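# Swap the red-dot power supply for the spare

## Task

Take the failed power supply (marked with a red dot) out of its bay in the cage and set it down lying on an empty part of the table. Then take the spare from the small yellow block and insert it into that same bay, connector end leading and label facing up, pushing it fully in until it latches. Each supply is released by the green lever next to its blue C-shaped handle. The neighbouring supply in the cage must still be latched at the end.

## Robot and tools

Robot: two arms, left_arm (on the +y side) and right_arm, each ending in a five-finger hand. The left hand mirrors the right one. Calibrated bases: left_arm at (-0.020, +0.325, 0) m, right_arm at (+0.024, -0.486, 0) m, both facing nearly along +x.

Scene frame: origin at table-top height, midway between the arms' nominal bases. +z is up, +x reaches out over the table, +y points toward left_arm. Positions, orientations (quat_wxyz) and velocities in results use this frame. Image left and right do not match arm names.

Hand point: a spot 0.15 m out from the wrist flange along the fingers, 0.05 m in front of the palm. Its +z runs along straightened fingers, +y points out of the palm, and +x runs across the palm away from the thumb on the right hand (toward the thumb on the left hand). Straight fingertips extend 0.06-0.07 m past the point. A bracket on the little-finger side of the wrist can strike things. With the fingers level, the wrist can sit below the hand point and reach the table first.

execute_actions(actions, cameras): actions is a list of actions. Each action is a table of up to 15 rows, one row per 1/30 s control step, and its final row repeats to fill all 15 steps. Every row has 28 numbers, all in [-1, 1], covering both arms even when only one moves:
- left_arm dx, dy, dz, rx, ry, rz
- left hand little, ring, middle, index, thumb_bend, thumb_turn, force_limit, speed
- right_arm dx, dy, dz, rx, ry, rz
- right hand, same eight numbers
The six arm numbers are an offset, not a pose. Each is measured from that arm's Hand target at the start of the action and taken along the Hand target's own axes. Every row counts from that same starting point. 1.0 equals 0.6 m or 180 degrees, and rx, ry, rz together form one rotation vector. Six zeros re-requests the current Hand target. Sending the same offset in a later action moves the arm further.
Hand numbers are absolute targets. For the fingers and thumb_bend, +1 is straight and -1 is curled. For thumb_turn, +1 puts the thumb beside the palm and -1 puts it opposite the fingers. force_limit runs from -1 (about 0 N) to +1 (10 N, or 15 N for the thumb motors). speed increases up to +0.48, where it reaches full speed. To keep a hand unchanged, resend the last eight numbers you sent it. cameras: a list of names, ["all"], or []. An empty actions list returns every image.

move(target, speed, blend, stop_force, zero, blocking, cameras): target is a single 28-number row or a list of up to 15 rows. It uses the same layout and offset meaning as above, and every row counts from the Hand targets the move began with. The hand points travel in straight lines. speed is in m/s (0.002-3.6, default 0.25), and turning is capped at twice that value in rad/s. It can be one number or one per target. blend is a corner radius in m (0 means stop at each target). stop_force is in N (3-120, one value for both arms) and ends an arm's path when it meets that much resistance. It is unreliable while the hand rotates, and it should be omitted when pulling away from a contact. zero (only with stop_force) re-zeroes the force first. blocking=false returns early and cannot be combined with stop_force. The result adds a 'move:' line giving how the move ended (done, off_target, moving, held, fault) and which limits were active (paced = the command was clipped, held = a step was withheld). A move does not avoid obstacles or the other arm.

wait(seconds 0-10): lets the scene run on. stop(): brakes a move in progress. zoom_image(camera, region [x0, y0, x1, y1] in pixels, at most 504x504): enlarges part of the newest image from cam_high, cam_low, cam_near, cam_left_wrist or cam_right_wrist. show_instructions(): shows the reference pages. zero_wrist_force(arm): takes the current wrist reading as zero. finished_scene(scene): ends the current scene, with scene set to the number shown at the end of results. It cannot be undone.

Results per arm: end_effector_position (m), quat, velocities, Hand target (the last commanded pose, from which new offsets count), joint positions and torques, and Wrist force/torque along the hand's own axes (plus the peak since the last reading). Per hand: hand_measured, hand_stopped_by (moving/target/force/stalled/fault) and hand_load_n, each in the finger order above. A load near 0 after gripping means the grip was lost. MOTOR HOT warns of heating, and an OVER-TEMPERATURE FAULT brakes the arm for 30-60 s.

Behaviour: orientation commands are clipped to 32 degrees from the measured orientation at each step. The hand often settles a little short of its target, so send the remaining distance as an offset. The thumb opposite the fingers can grasp items 0.035-0.065 m thick, or handles down to about 0.025 m. Close at speed -0.94 or lower for a gentle grip. To press harder, raise force_limit and send a target more closed than hand_measured.

Avoid: about 150 N on any part of an arm, or contact torque beyond the joint limits (139 N m for the big joints, 26 N m for the wrists). Either stops that arm for 10 s. The arms are stiff, so aiming even slightly past a firm surface can trigger this. Also avoid contact between the two arms or hands, fast impacts, dropping parts, releasing a part while it is still moving, and letting anything fall off the table. Route paths around an arm's own base, not close past it.

Each tool is called after "Emit:" by a JSON object that holds its "fn" and its "kwargs", one argument or row to a line.

Reference images:

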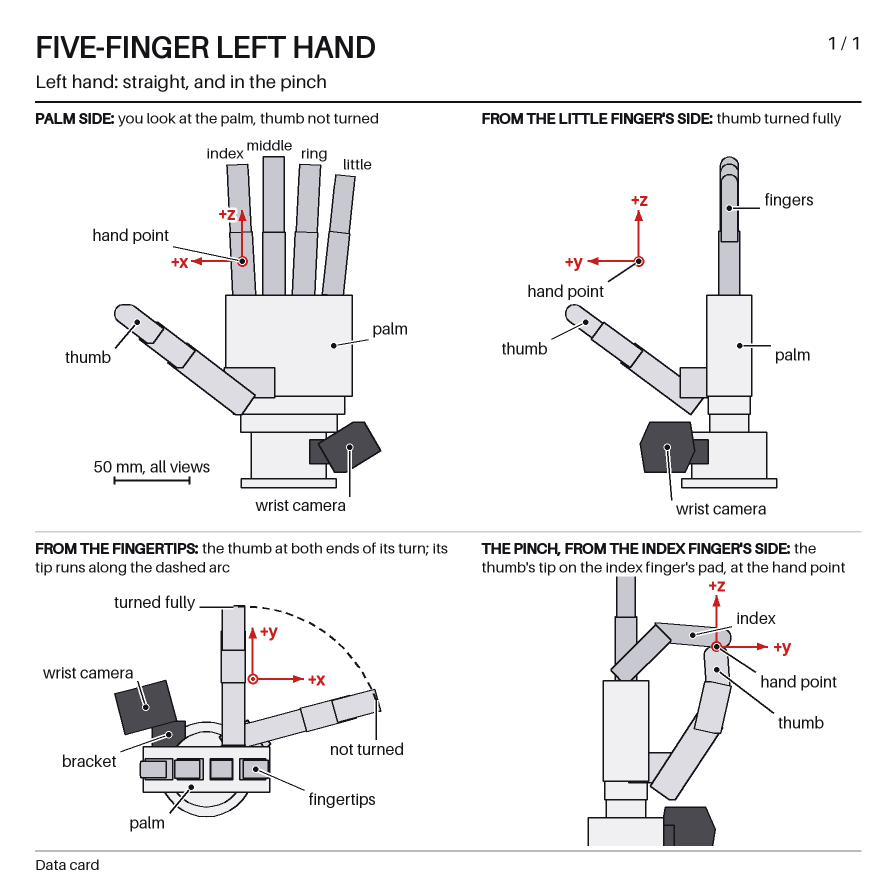

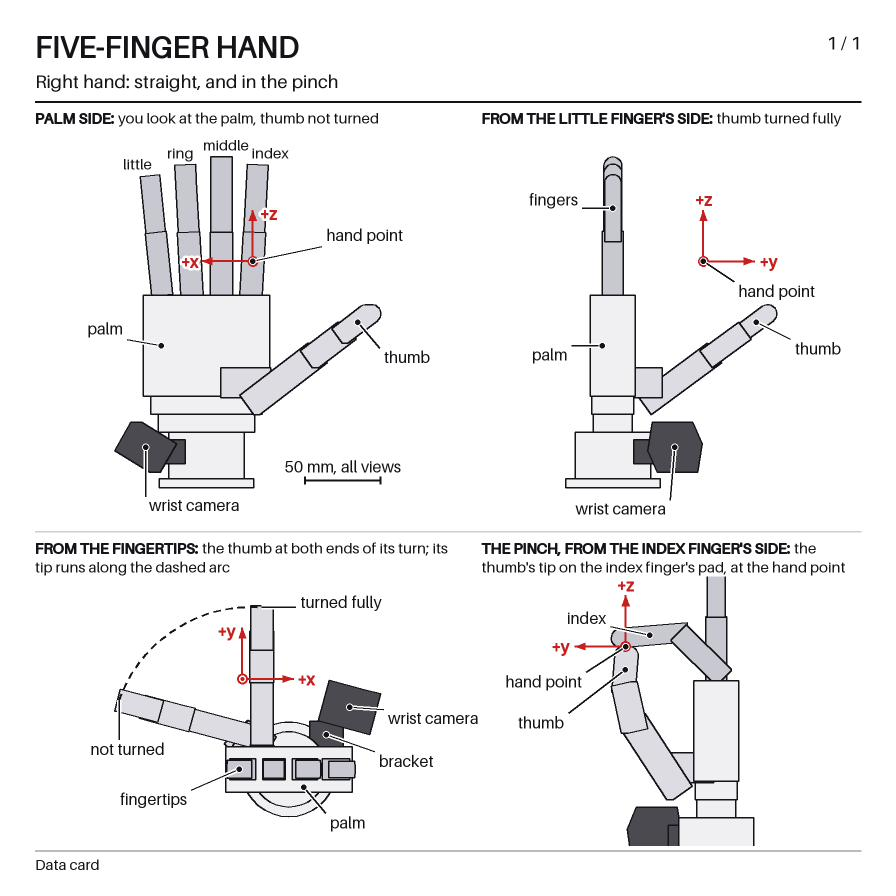

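## Session

Emit:
{"fn": "execute_actions", "kwargs": {
  "actions": [],
  "cameras": ["all"]
}}

Scene clock: 0.00 s.
left_arm: end_effector_position=(+0.5630, -0.1220, +0.1994) hand_measured=(+1.000, +1.000, +1.000, +1.000, +1.000, +1.000) hand_load_n=(+0.0, +0.0, +0.0, +0.0, +0.0, +0.0) hand_stopped_by=(target, target, target, target, target, target) hand_force_limit=0.00 hand_speed=-0.80 end_effector_quat_wxyz=(+0.702, +0.225, +0.640, +0.214) | right_arm: end_effector_position=(+0.5971, -0.8091, +0.1615) hand_measured=(+1.000, +1.000, +1.000, +1.000, +1.000, +1.000) hand_load_n=(+0.0, +0.0, +0.0, +0.0, +0.0, +0.0) hand_stopped_by=(target, target, target, target, target, target) hand_force_limit=0.00 hand_speed=-0.80 end_effector_quat_wxyz=(-0.405, +0.632, -0.297, +0.590)
Joint positions: left_arm=[2.374 -2.23 -1.54 3.874 -2.29 -0.867] | right_arm=[-1.156 -0.813 1.902 1.968 -0.294 -0.451]
Joint velocities: within noise
Joint torques (N m): no reading
Wrist force (N): no reading
Wrist torque (N m): no reading
Wrist force, peak (N): no reading
Hand target: left_arm +0.5630, -0.1220, +0.1994; +0.702, +0.225, +0.640, +0.214 | right_arm +0.5971, -0.8091, +0.1615; -0.405, +0.632, -0.297, +0.590

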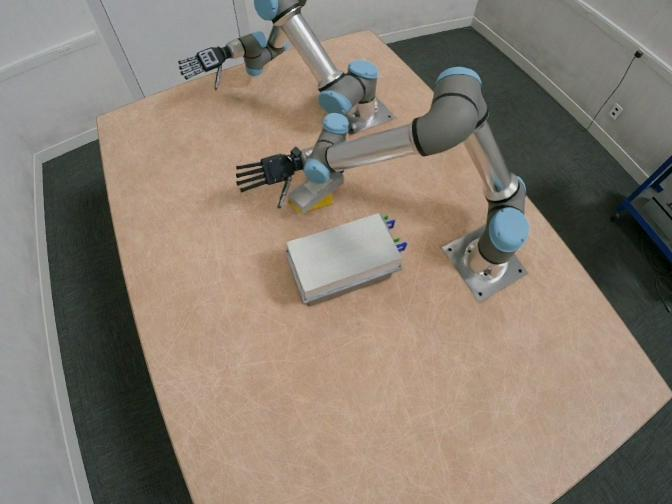

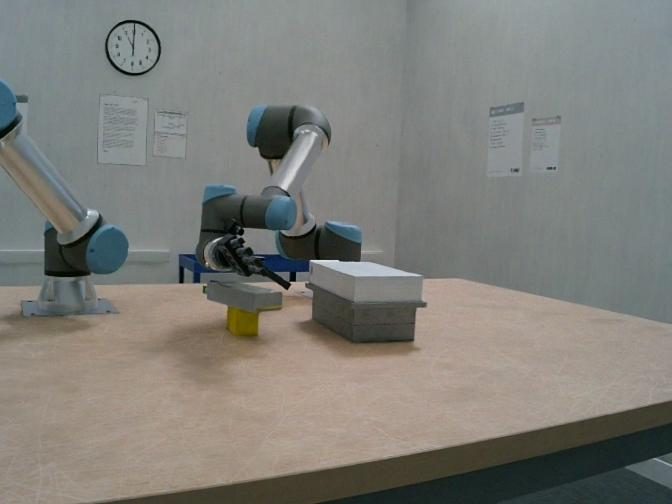

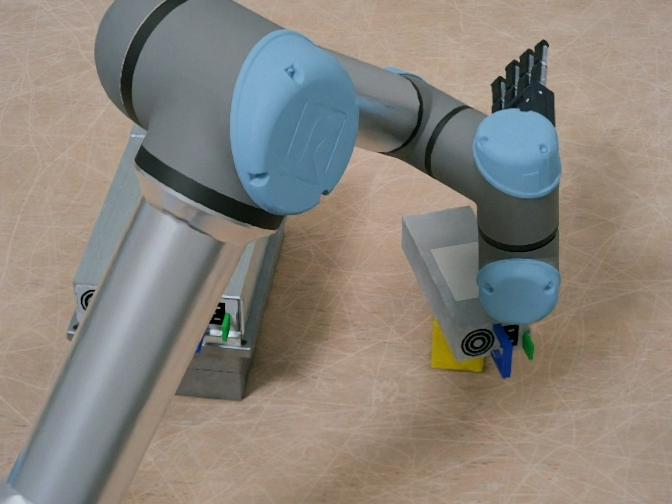

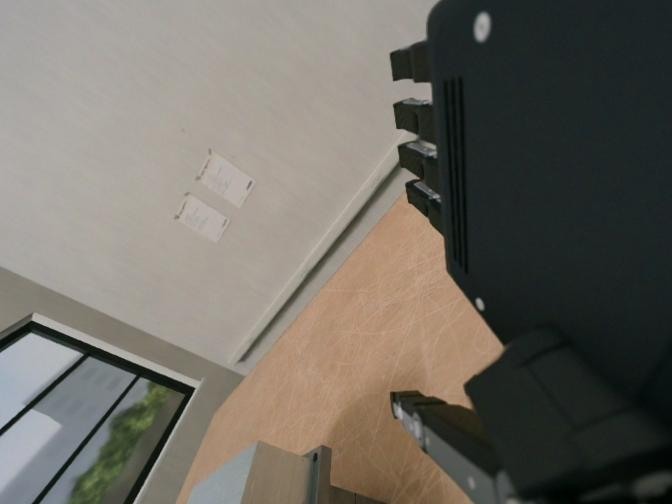

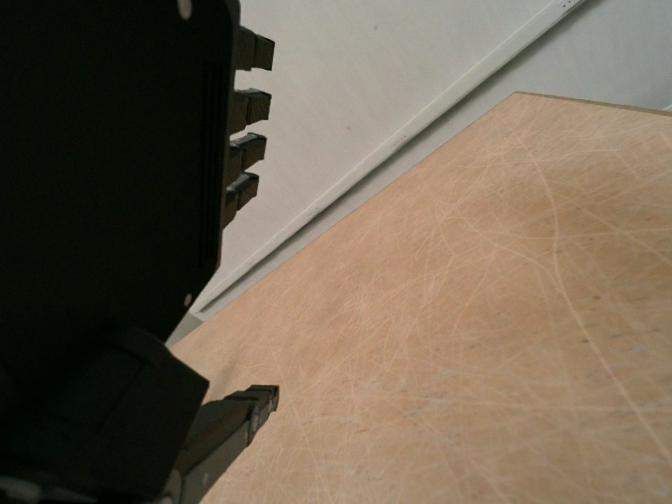

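Emit:
{"fn": "zoom_image", "kwargs": {
  "camera": "cam_high",
  "region": [220, 120, 440, 320]
}}

Emit:
{"fn": "zoom_image", "kwargs": {
  "camera": "cam_low",
  "region": [180, 180, 440, 380]
}}

Emit:
{"fn": "zoom_image", "kwargs": {
  "camera": "cam_near",
  "region": [380, 180, 580, 400]
}}

Emit:
{"fn": "zoom_image", "kwargs": {
  "camera": "cam_near",
  "region": [50, 120, 300, 420]
}}

Scaled by 2.291 from the camera's 672x504 image, which has a finer 960x720 frame.

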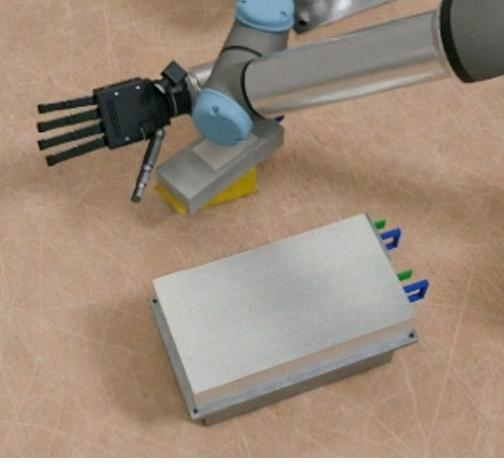

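Scaled by 1.938 from the camera's 672x504 image, which has a finer 960x720 frame.

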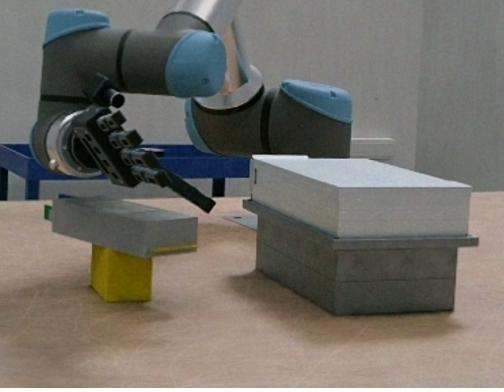

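Scaled by 2.291 from the camera's 672x504 image, which has a finer 960x720 frame.

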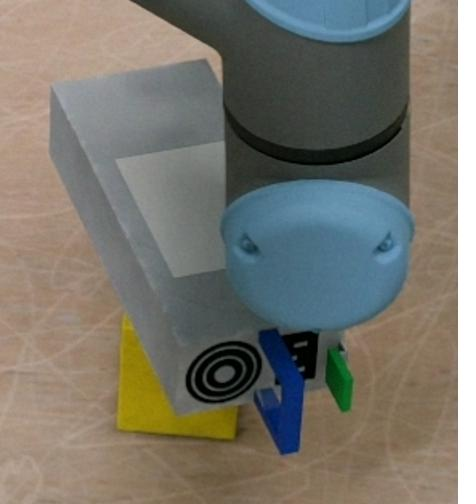

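Scaled by 1.680 from the camera's 672x504 image, which has a finer 960x720 frame.

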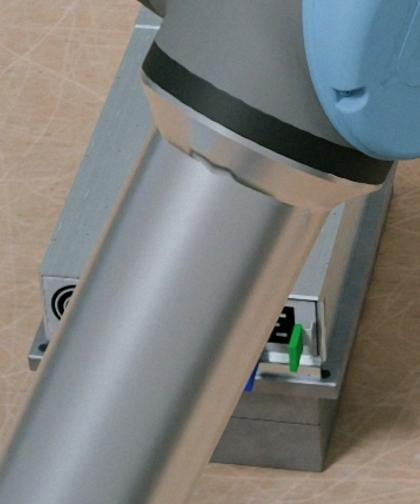

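Emit:
{"fn": "move", "kwargs": {
  "target": [
    [-0.334,0.246,0.033,0,0,0,1,1,1,1,1,1,0,-0.8,0,0,0,0,0,0,1,1,1,1,1,1,0,-0.8],
    [0.082,0.9686,-0.078,0,0,0,1,1,1,1,1,1,0,-0.8,0,0,0,0,0,0,1,1,1,1,1,1,0,-0.8]
  ],
  "blend": 0.05,
  "speed": 0.3,
  "cameras": ["all"]
}}

Scene clock: 7.23 s.
left_arm: end_effector_position=(+0.5134, +0.3778, +0.4997) hand_measured=(+1.000, +1.000, +1.000, +1.000, +1.000, +1.000) hand_load_n=(+0.0, +0.0, +0.0, +0.0, +0.0, +0.0) hand_stopped_by=(target, target, target, target, target, target) hand_force_limit=0.00 hand_speed=-0.80 end_effector_quat_wxyz=(+0.702, +0.225, +0.640, +0.214) end_effector_velocity=(+0.000, +0.001, +0.000) end_effector_angular_velocity=(+0.000, +0.000, -0.002) | right_arm: end_effector_position=(+0.5971, -0.8091, +0.1615) hand_measured=(+1.000, +1.000, +1.000, +1.000, +1.000, +1.000) hand_load_n=(+0.0, +0.0, +0.0, +0.0, +0.0, +0.0) hand_stopped_by=(target, target, target, target, target, target) hand_force_limit=0.00 hand_speed=-0.80 end_effector_quat_wxyz=(-0.405, +0.632, -0.297, +0.590)
Joint positions: left_arm=[3.618 -1.205 -1.913 3.209 -1.051 -0.982] | right_arm=[-1.156 -0.813 1.902 1.968 -0.294 -0.451]
Joint velocities: left_arm=[0.004 0 0 0 0.007 -0.001] | right_arm=[within noise]
Joint torques (N m): left_arm=[8.71 -6.4 32.73 4.15 1.99 1.05] | right_arm=[-0.38 -38.37 -11.46 -0.71 0.32 -0.04]
Wrist force (N): left_arm=[-0.1 -0.1 -0.2] | right_arm=[-0.1 0.1 0.2]
Wrist torque (N m): left_arm=[0.00 0.01 -0.02] | right_arm=[-0.01 0.00 0.01]
Wrist force, peak (N): left_arm=[2.0 -1.6 0.1] | right_arm=[-0.3 0.1 0.2]
Hand target: left_arm +0.5134, +0.3778, +0.4996; +0.702, +0.225, +0.640, +0.214 | right_arm +0.5971, -0.8091, +0.1615; -0.405, +0.632, -0.297, +0.590
Off the commanded pose: left_arm 0.000 m, 0 deg | right_arm 0.000 m, 0 deg.
move: done
camera_calibration:
cam_left_wrist: T_world_to_cam=[[-0.0108892, -0.591321, -0.806362, 0.634055], [-0.447585, 0.723997, -0.524877, 0.215685], [0.894175, 0.3552, -0.27255, -0.337434], [0, 0, 0, 1]] pos_world=[0.405167, 0.338631, 0.532519]

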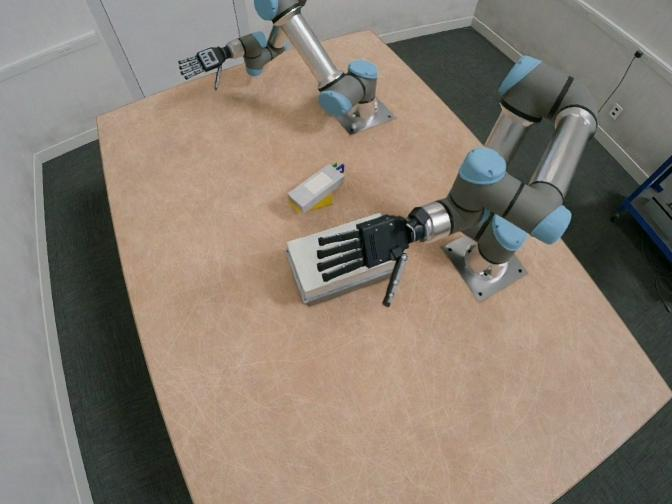

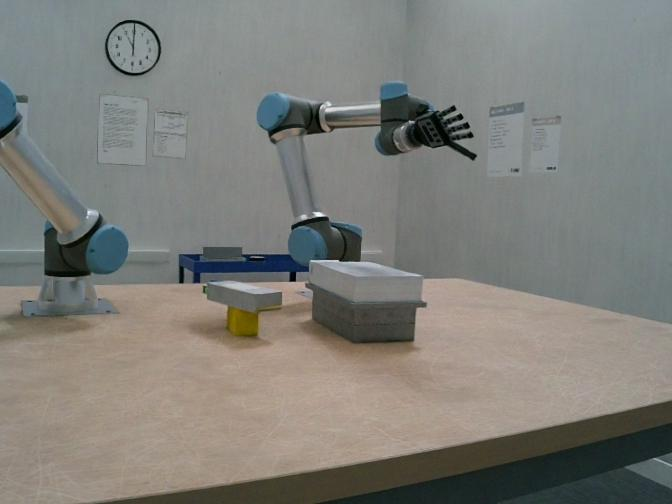

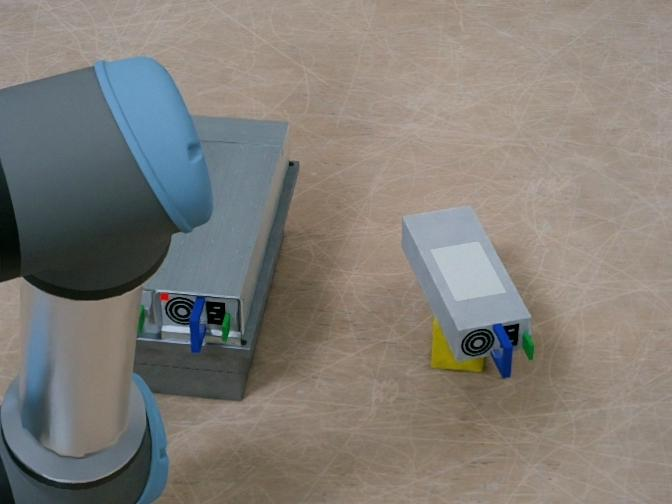

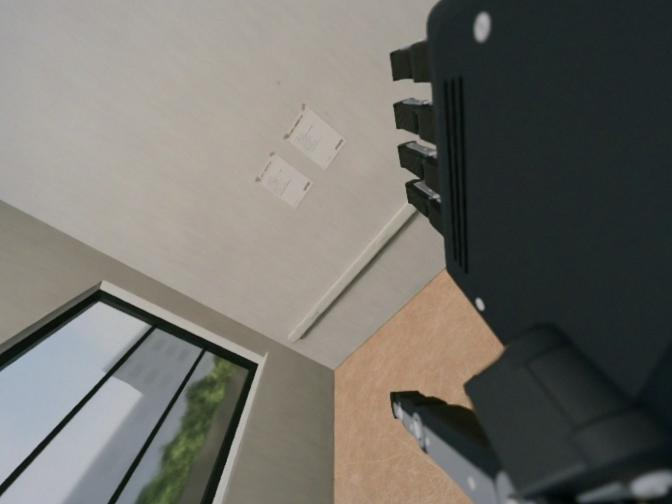

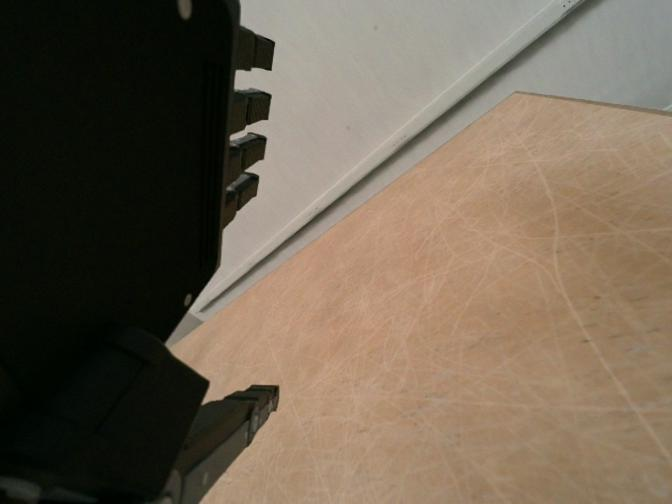

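Emit:
{"fn": "zoom_image", "kwargs": {
  "camera": "cam_near",
  "region": [120, 260, 280, 400]
}}

Emit:
{"fn": "zoom_image", "kwargs": {
  "camera": "cam_near",
  "region": [390, 190, 560, 390]
}}

Emit:
{"fn": "zoom_image", "kwargs": {
  "camera": "cam_high",
  "region": [270, 150, 370, 220]
}}

Emit:
{"fn": "zoom_image", "kwargs": {
  "camera": "cam_low",
  "region": [190, 250, 440, 350]
}}

Scaled by 3.150 from the camera's 672x504 image, which has a finer 960x720 frame.

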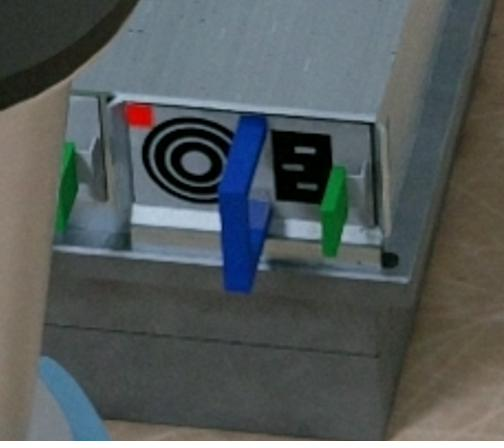

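Scaled by 2.520 from the camera's 672x504 image, which has a finer 960x720 frame.

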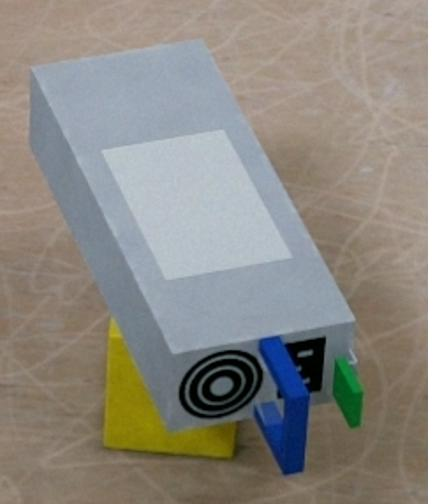

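Scaled by 5.040 from the camera's 672x504 image, which has a finer 960x720 frame.

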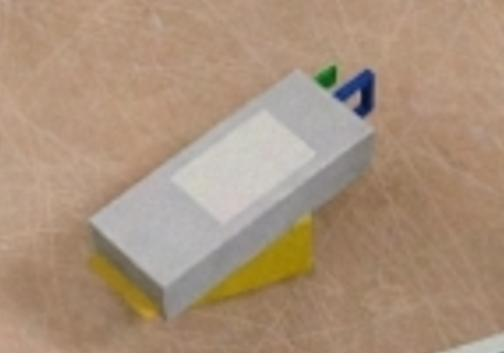

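Scaled by 2.016 from the camera's 672x504 image, which has a finer 960x720 frame.

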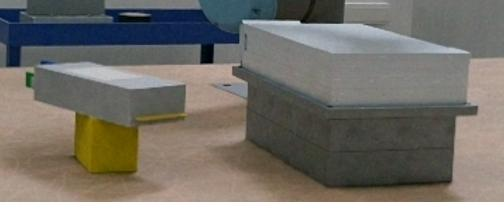

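Emit:
{"fn": "move", "kwargs": {
  "target": [0.3283,0.473,-0.190,0,0,0,1,1,1,1,1,1,0,-0.8,-0.3945,-0.6043,-0.2242,-0.4985,0.3422,0.5341,1,1,1,1,1,1,0,-0.8],
  "speed": 0.3,
  "cameras": ["all"]
}}

Scene clock: 21.30 s.
left_arm: end_effector_position=(+0.4137, +0.7276, +0.5001) hand_measured=(+1.000, +1.000, +1.000, +1.000, +1.000, +1.000) hand_load_n=(+0.0, +0.0, +0.0, +0.0, +0.0, +0.0) hand_stopped_by=(target, target, target, target, target, target) hand_force_limit=0.00 hand_speed=-0.80 end_effector_quat_wxyz=(+0.702, +0.225, +0.640, +0.214) end_effector_velocity=(+0.001, -0.001, +0.000) end_effector_angular_velocity=(-0.003, +0.001, -0.001) | right_arm: end_effector_position=(+0.3972, -0.4490, +0.3510) hand_measured=(+1.000, +1.000, +1.000, +1.000, +1.000, +1.000) hand_load_n=(+0.0, +0.0, +0.0, +0.0, +0.0, +0.0) hand_stopped_by=(target, target, target, target, target, target) hand_force_limit=0.00 hand_speed=-0.80 end_effector_quat_wxyz=(+0.001, -0.001, +1.000, -0.002)
Joint positions: left_arm=[4.571 -1.368 -1.855 3.908 -0.124 -1.618] | right_arm=[-0.503 -1.989 1.861 4.838 -1.573 1.105]
Joint velocities: left_arm=[-0.002 0 0.001 -0.007 0 0.002] | right_arm=[within noise]
Joint torques (N m): left_arm=[-5.17 21.18 32.06 -0.77 -2.82 1.39] | right_arm=[8.9 -4.4 -7.96 -1.19 1.28 1.76]
Wrist force (N): left_arm=[0.2 0.1 -0.3] | right_arm=[1.5 0.5 0.4]
Wrist torque (N m): left_arm=[0.03 -0.03 0.02] | right_arm=[0.33 -0.18 -0.02]
Wrist force, peak (N): left_arm=[-0.4 1.0 -0.2] | right_arm=[2.1 0.8 0.6]
Hand target: left_arm +0.4137, +0.7276, +0.5002; +0.702, +0.225, +0.640, +0.214 | right_arm +0.3971, -0.4490, +0.3510; +0.001, -0.001, +1.000, -0.002
Off the commanded pose: left_arm 0.000 m, 0 deg | right_arm 0.000 m, 0 deg.
move: done
camera_calibration:
cam_left_wrist: T_world_to_cam=[[-0.0111957, -0.591367, -0.806324, 0.840323], [-0.4477, 0.724001, -0.524774, -0.0819524], [0.894114, 0.355116, -0.272861, -0.372156], [0, 0, 0, 1]] pos_world=[0.305468, 0.688432, 0.53302]
cam_right_wrist: T_world_to_cam=[[-0.30246, 0.95313, -0.00780351, 0.555213], [0.806599, 0.260305, 0.530697, -0.390262], [0.507855, 0.15422, -0.847526, 0.281419], [0, 0, 0, 1]] pos_world=[0.339795, -0.471003, 0.449953]

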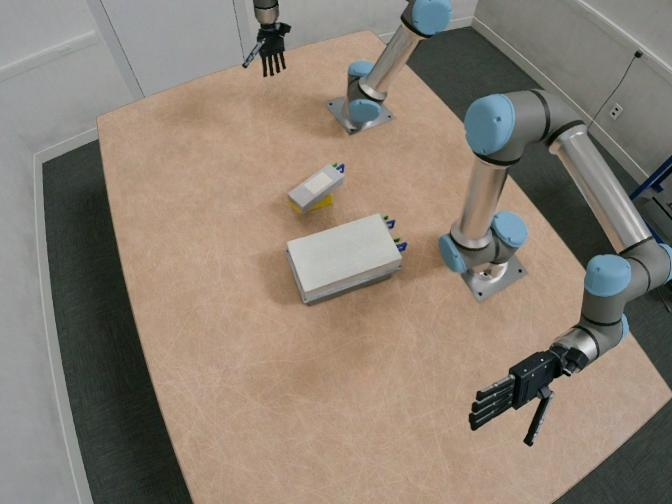

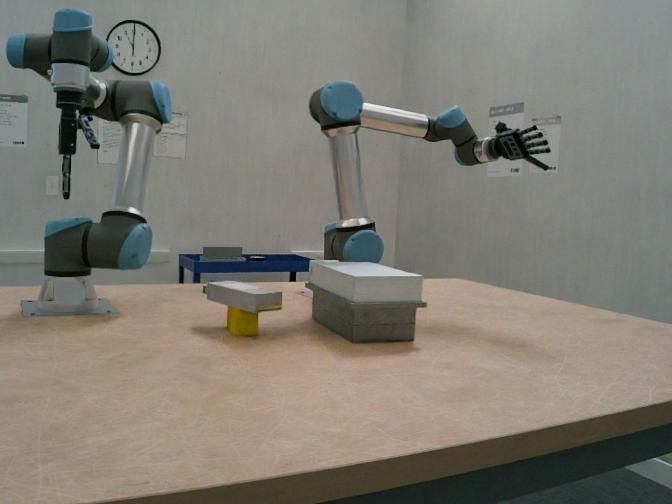

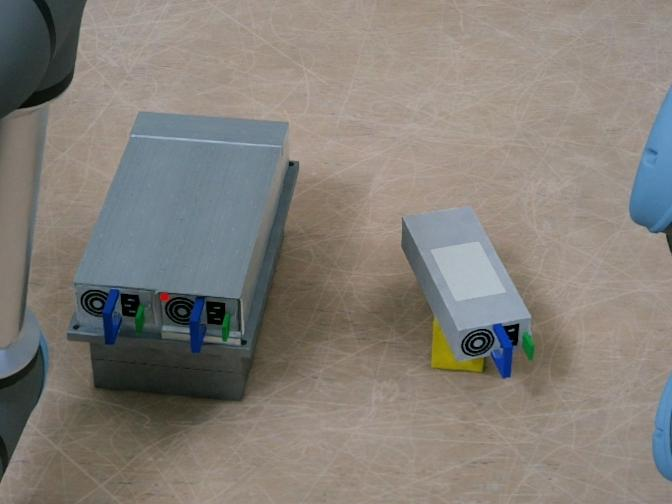

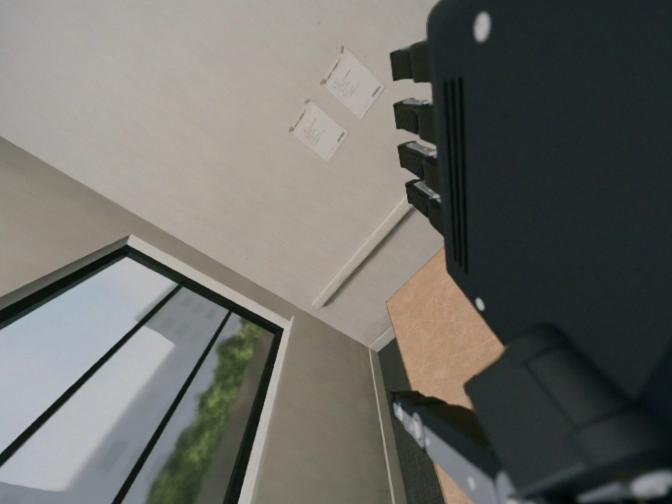

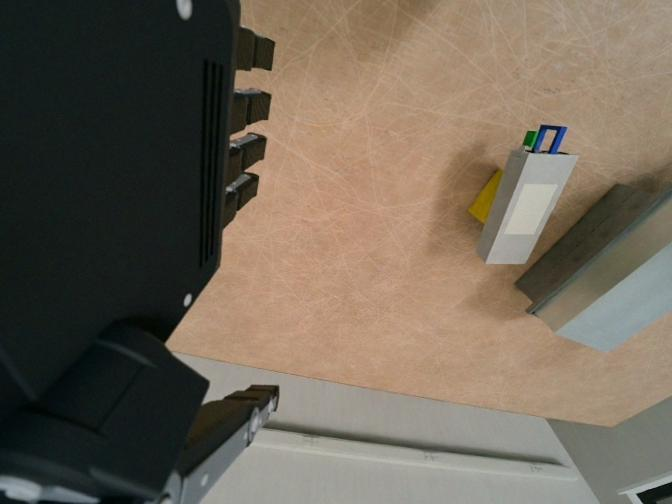

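Emit:
{"fn": "zoom_image", "kwargs": {
  "camera": "cam_right_wrist",
  "region": [430, 100, 670, 360]
}}

Emit:
{"fn": "zoom_image", "kwargs": {
  "camera": "cam_near",
  "region": [60, 270, 270, 410]
}}

Emit:
{"fn": "zoom_image", "kwargs": {
  "camera": "cam_near",
  "region": [60, 100, 310, 410]
}}

Emit:
{"fn": "zoom_image", "kwargs": {
  "camera": "cam_high",
  "region": [270, 150, 420, 310]
}}

Scaled by 1.938 from the camera's 672x504 image, which has a finer 960x720 frame.

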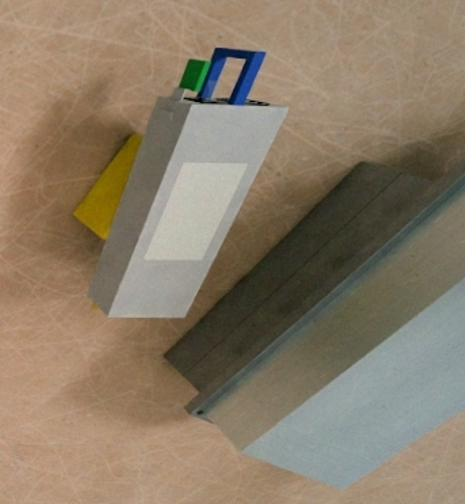

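Scaled by 2.400 from the camera's 672x504 image, which has a finer 960x720 frame.

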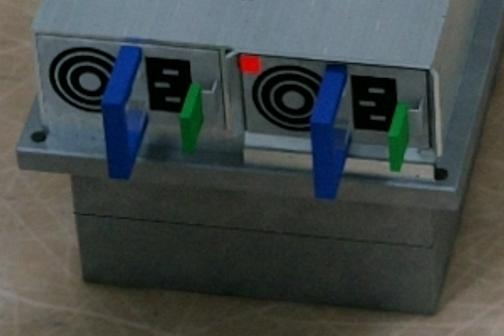

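Scaled by 1.626 from the camera's 672x504 image, which has a finer 960x720 frame.

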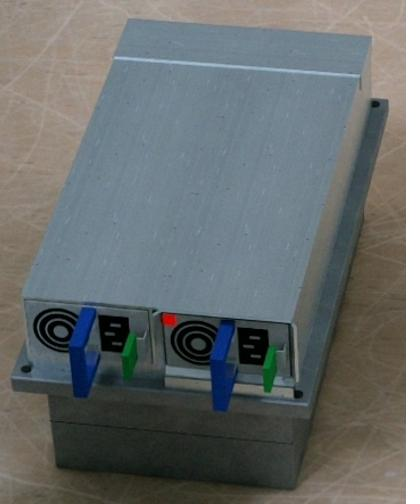

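Scaled by 3.150 from the camera's 672x504 image, which has a finer 960x720 frame.

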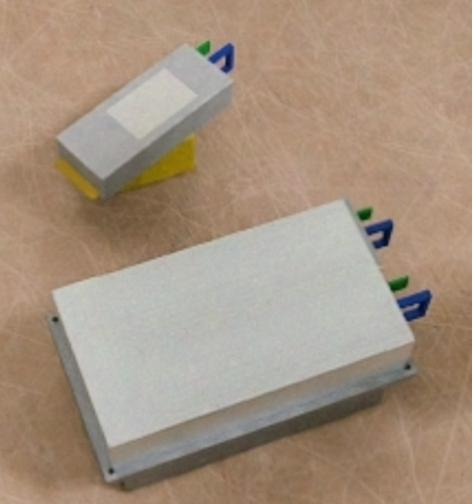

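Emit:
{"fn": "move", "kwargs": {
  "target": [0,0,0,0,0,0,1,1,1,1,1,1,0,-0.8,0.328,0.582,0,-0.410,0.368,0.410,1,1,1,1,1,-1,0,0],
  "speed": 0.3,
  "cameras": ["all"]
}}

Scene clock: 34.83 s.
left_arm: end_effector_position=(+0.4137, +0.7276, +0.5002) hand_measured=(+1.000, +1.000, +1.000, +1.000, +1.000, +1.000) hand_load_n=(+0.0, +0.0, +0.0, +0.0, +0.0, +0.0) hand_stopped_by=(target, target, target, target, target, target) hand_force_limit=0.00 hand_speed=-0.80 end_effector_quat_wxyz=(+0.702, +0.225, +0.640, +0.214) | right_arm: end_effector_position=(+0.1995, -0.1001, +0.3494) hand_measured=(+1.000, +1.000, +1.000, +1.000, +1.000, -1.000) hand_load_n=(+0.0, +0.0, +0.0, +0.0, +0.0, +0.0) hand_stopped_by=(target, target, target, target, target, target) hand_force_limit=0.00 hand_speed=0.00 end_effector_quat_wxyz=(-0.473, +0.524, +0.473, +0.527) end_effector_velocity=(+0.000, +0.000, +0.000) end_effector_angular_velocity=(+0.000, -0.006, +0.000)
Joint positions: left_arm=[4.571 -1.368 -1.855 3.908 -0.124 -1.618] | right_arm=[0.066 -2.319 2.306 6.282 0.211 1.582]
Joint velocities: left_arm=[within noise] | right_arm=[0 0 0 -0.001 0 -0.005]
Joint torques (N m): left_arm=[-5.27 4.27 32.8 -0.36 -3.05 -0.9] | right_arm=[-11.07 15.99 -10.84 -2.1 -0.55 -1.79]
Wrist force (N): left_arm=[0.3 0.1 0.0] | right_arm=[-0.4 -0.1 0.1]
Wrist torque (N m): left_arm=[0.02 -0.04 0.03] | right_arm=[-0.02 0.12 0.14]
Wrist force, peak (N): left_arm=[0.6 0.4 0.0] | right_arm=[2.0 0.6 0.7]
Hand target: left_arm +0.4137, +0.7276, +0.5002; +0.702, +0.225, +0.640, +0.214 | right_arm +0.1995, -0.1003, +0.3495; -0.472, +0.526, +0.474, +0.525
Off the commanded pose: left_arm 0.000 m, 0 deg | right_arm 0.000 m, 0 deg.
joint sent to its limit (right arm) — joint 4 (wrist 1), upper limit. The joint targets still meet the commanded pose.
move: done
camera_calibration:
cam_left_wrist: T_world_to_cam=[[-0.0111231, -0.59134, -0.806346, 0.840373], [-0.447652, 0.724019, -0.524789, -0.0819189], [0.894138, 0.355125, -0.272768, -0.372192], [0, 0, 0, 1]] pos_world=[0.305468, 0.688432, 0.533119]
cam_right_wrist: T_world_to_cam=[[0.948313, -0.0964563, 0.302322, -0.300162], [0.201796, -0.551956, -0.809088, 0.18671], [0.24491, 0.828276, -0.503963, 0.3266], [0, 0, 0, 1]] pos_world=[0.166982, -0.196412, 0.406404]

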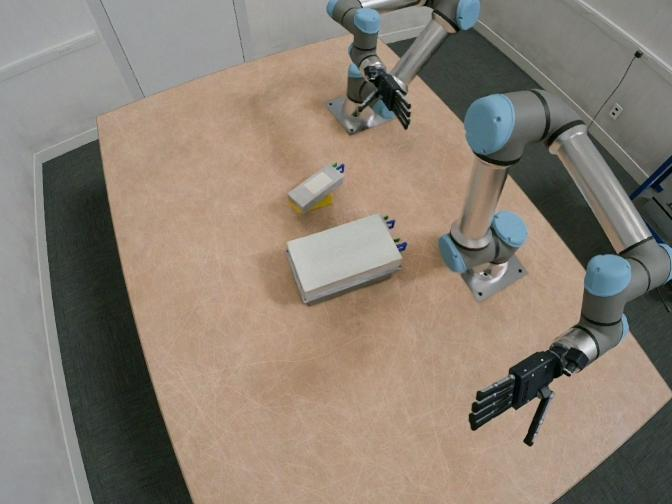

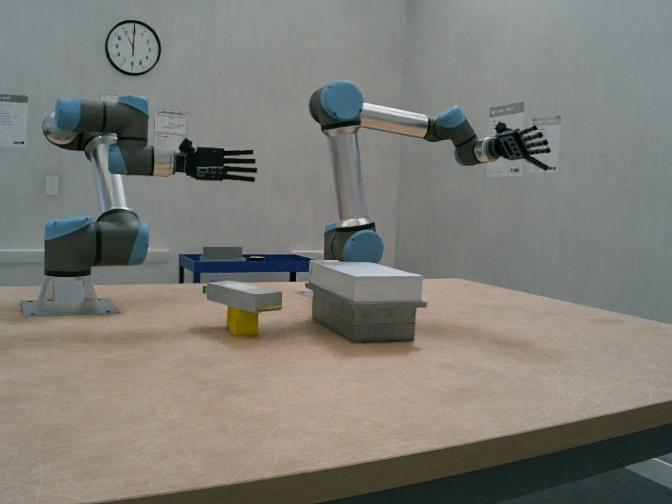

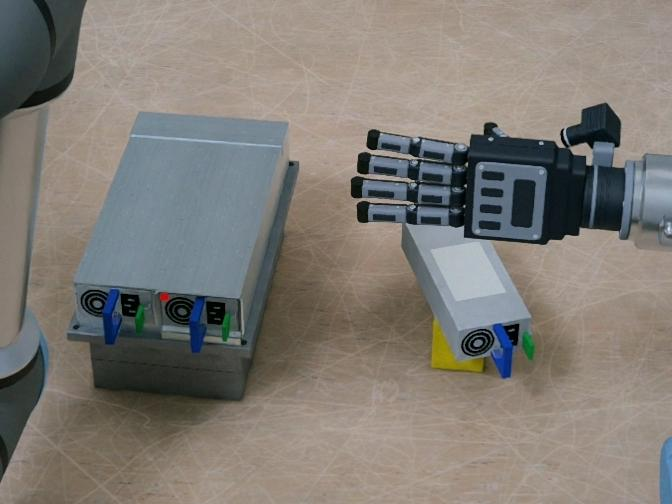

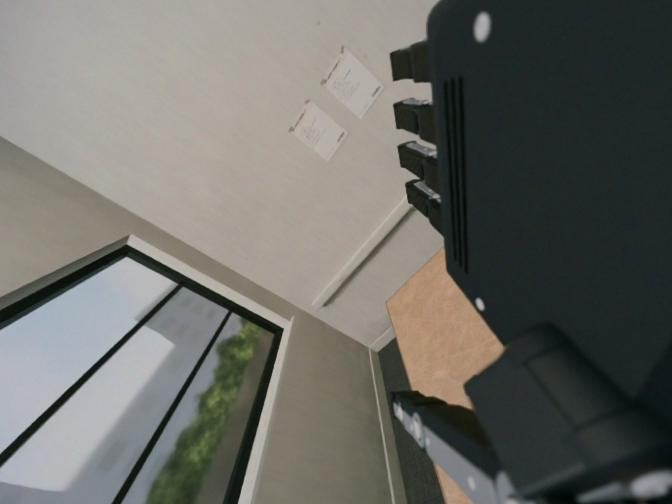

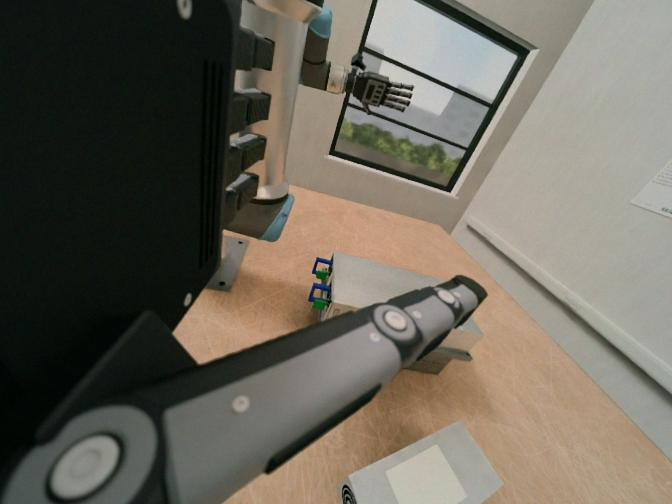

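Emit:
{"fn": "zoom_image", "kwargs": {
  "camera": "cam_right_wrist",
  "region": [290, 235, 410, 325]
}}

Scaled by 4.200 from the camera's 672x504 image, which has a finer 960x720 frame.

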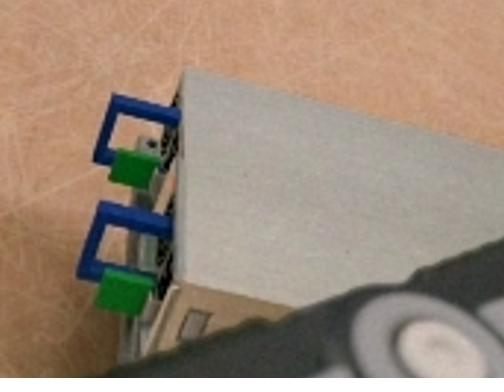

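Emit:
{"fn": "move", "kwargs": {
  "target": [0,0,0,0,0,0,1,1,1,1,1,1,0,-0.8,-0.25,-0.0126,0.116,0,0,0,1,1,1,1,1,-1,0,0],
  "speed": 0.2,
  "cameras": ["cam_near","cam_right_wrist","cam_low"]
}}

Emit:
{"fn": "zoom_image", "kwargs": {
  "camera": "cam_right_wrist",
  "region": [260, 200, 460, 350]
}}

Scene clock: 37.67 s.
left_arm: end_effector_position=(+0.4137, +0.7276, +0.5002) hand_measured=(+1.000, +1.000, +1.000, +1.000, +1.000, +1.000) hand_load_n=(+0.0, +0.0, +0.0, +0.0, +0.0, +0.0) hand_stopped_by=(target, target, target, target, target, target) hand_force_limit=0.00 hand_speed=-0.80 end_effector_quat_wxyz=(+0.702, +0.225, +0.640, +0.214) | right_arm: end_effector_position=(+0.1995, -0.0308, +0.1992) hand_measured=(+1.000, +1.000, +1.000, +1.000, +1.000, -1.000) hand_load_n=(+0.0, +0.0, +0.0, +0.0, +0.0, +0.0) hand_stopped_by=(target, target, target, target, target, target) hand_force_limit=0.00 hand_speed=0.00 end_effector_quat_wxyz=(-0.472, +0.526, +0.474, +0.525)
Joint positions: left_arm=[4.571 -1.368 -1.855 3.908 -0.124 -1.618] | right_arm=[0.519 -1.86 2.517 5.632 0.664 1.564]
Joint torques (N m): left_arm=[-4.67 3.8 32.47 -0.14 -2.88 -0.73] | right_arm=[0.79 0.74 -30.57 -2.57 1.27 -1.77]
Wrist force (N): left_arm=[0.3 0.3 -0.2] | right_arm=[-0.3 0.1 0.0]
Wrist torque (N m): left_arm=[0.06 -0.06 0.02] | right_arm=[0.02 0.11 0.05]
Wrist force, peak (N): left_arm=[0.5 0.3 0.0] | right_arm=[-1.6 -0.1 0.5]
Hand target: left_arm +0.4137, +0.7276, +0.5002; +0.702, +0.225, +0.640, +0.214 | right_arm +0.1995, -0.0308, +0.1992; -0.472, +0.526, +0.474, +0.525
Off the commanded pose: left_arm 0.000 m, 0 deg | right_arm 0.000 m, 0 deg.
move: done
camera_calibration:
cam_right_wrist: T_world_to_cam=[[0.948576, -0.0950518, 0.301942, -0.247981], [0.200696, -0.557051, -0.805863, 0.102858], [0.244796, 0.825021, -0.509329, 0.194458], [0, 0, 0, 1]] pos_world=[0.166983, -0.126706, 0.256808]
Images, in order (width x height): cam_low 672x504, cam_near 672x504, cam_right_wrist 672x504.

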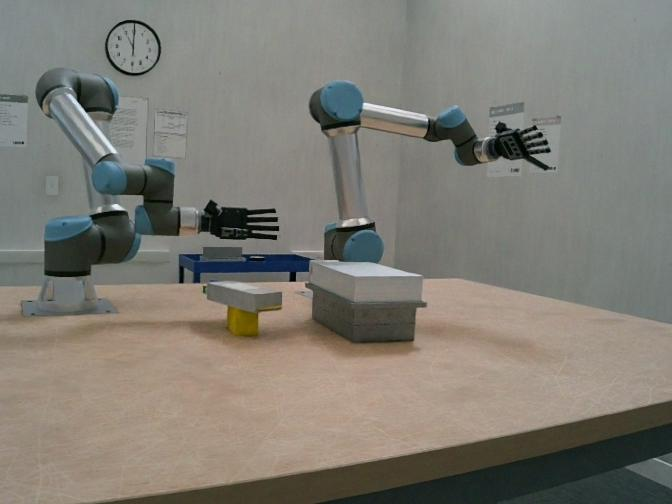

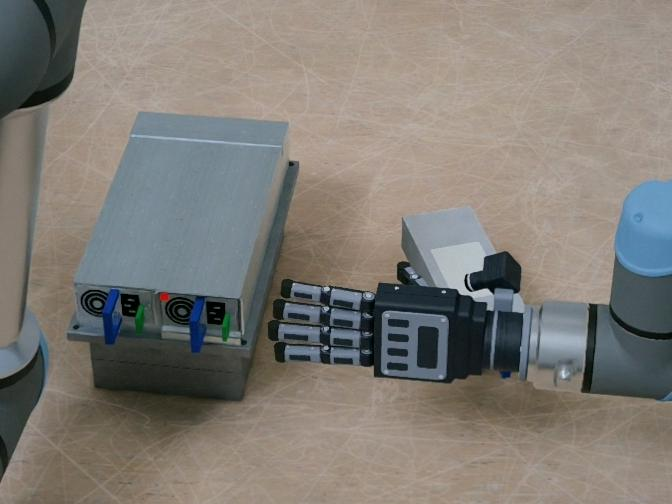

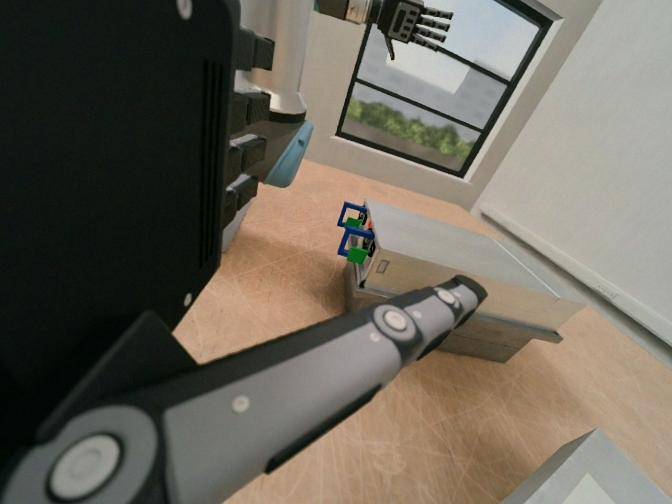

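Scaled by 2.520 from the camera's 672x504 image, which has a finer 960x720 frame.

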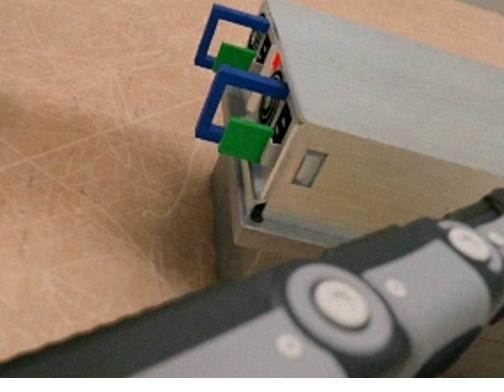

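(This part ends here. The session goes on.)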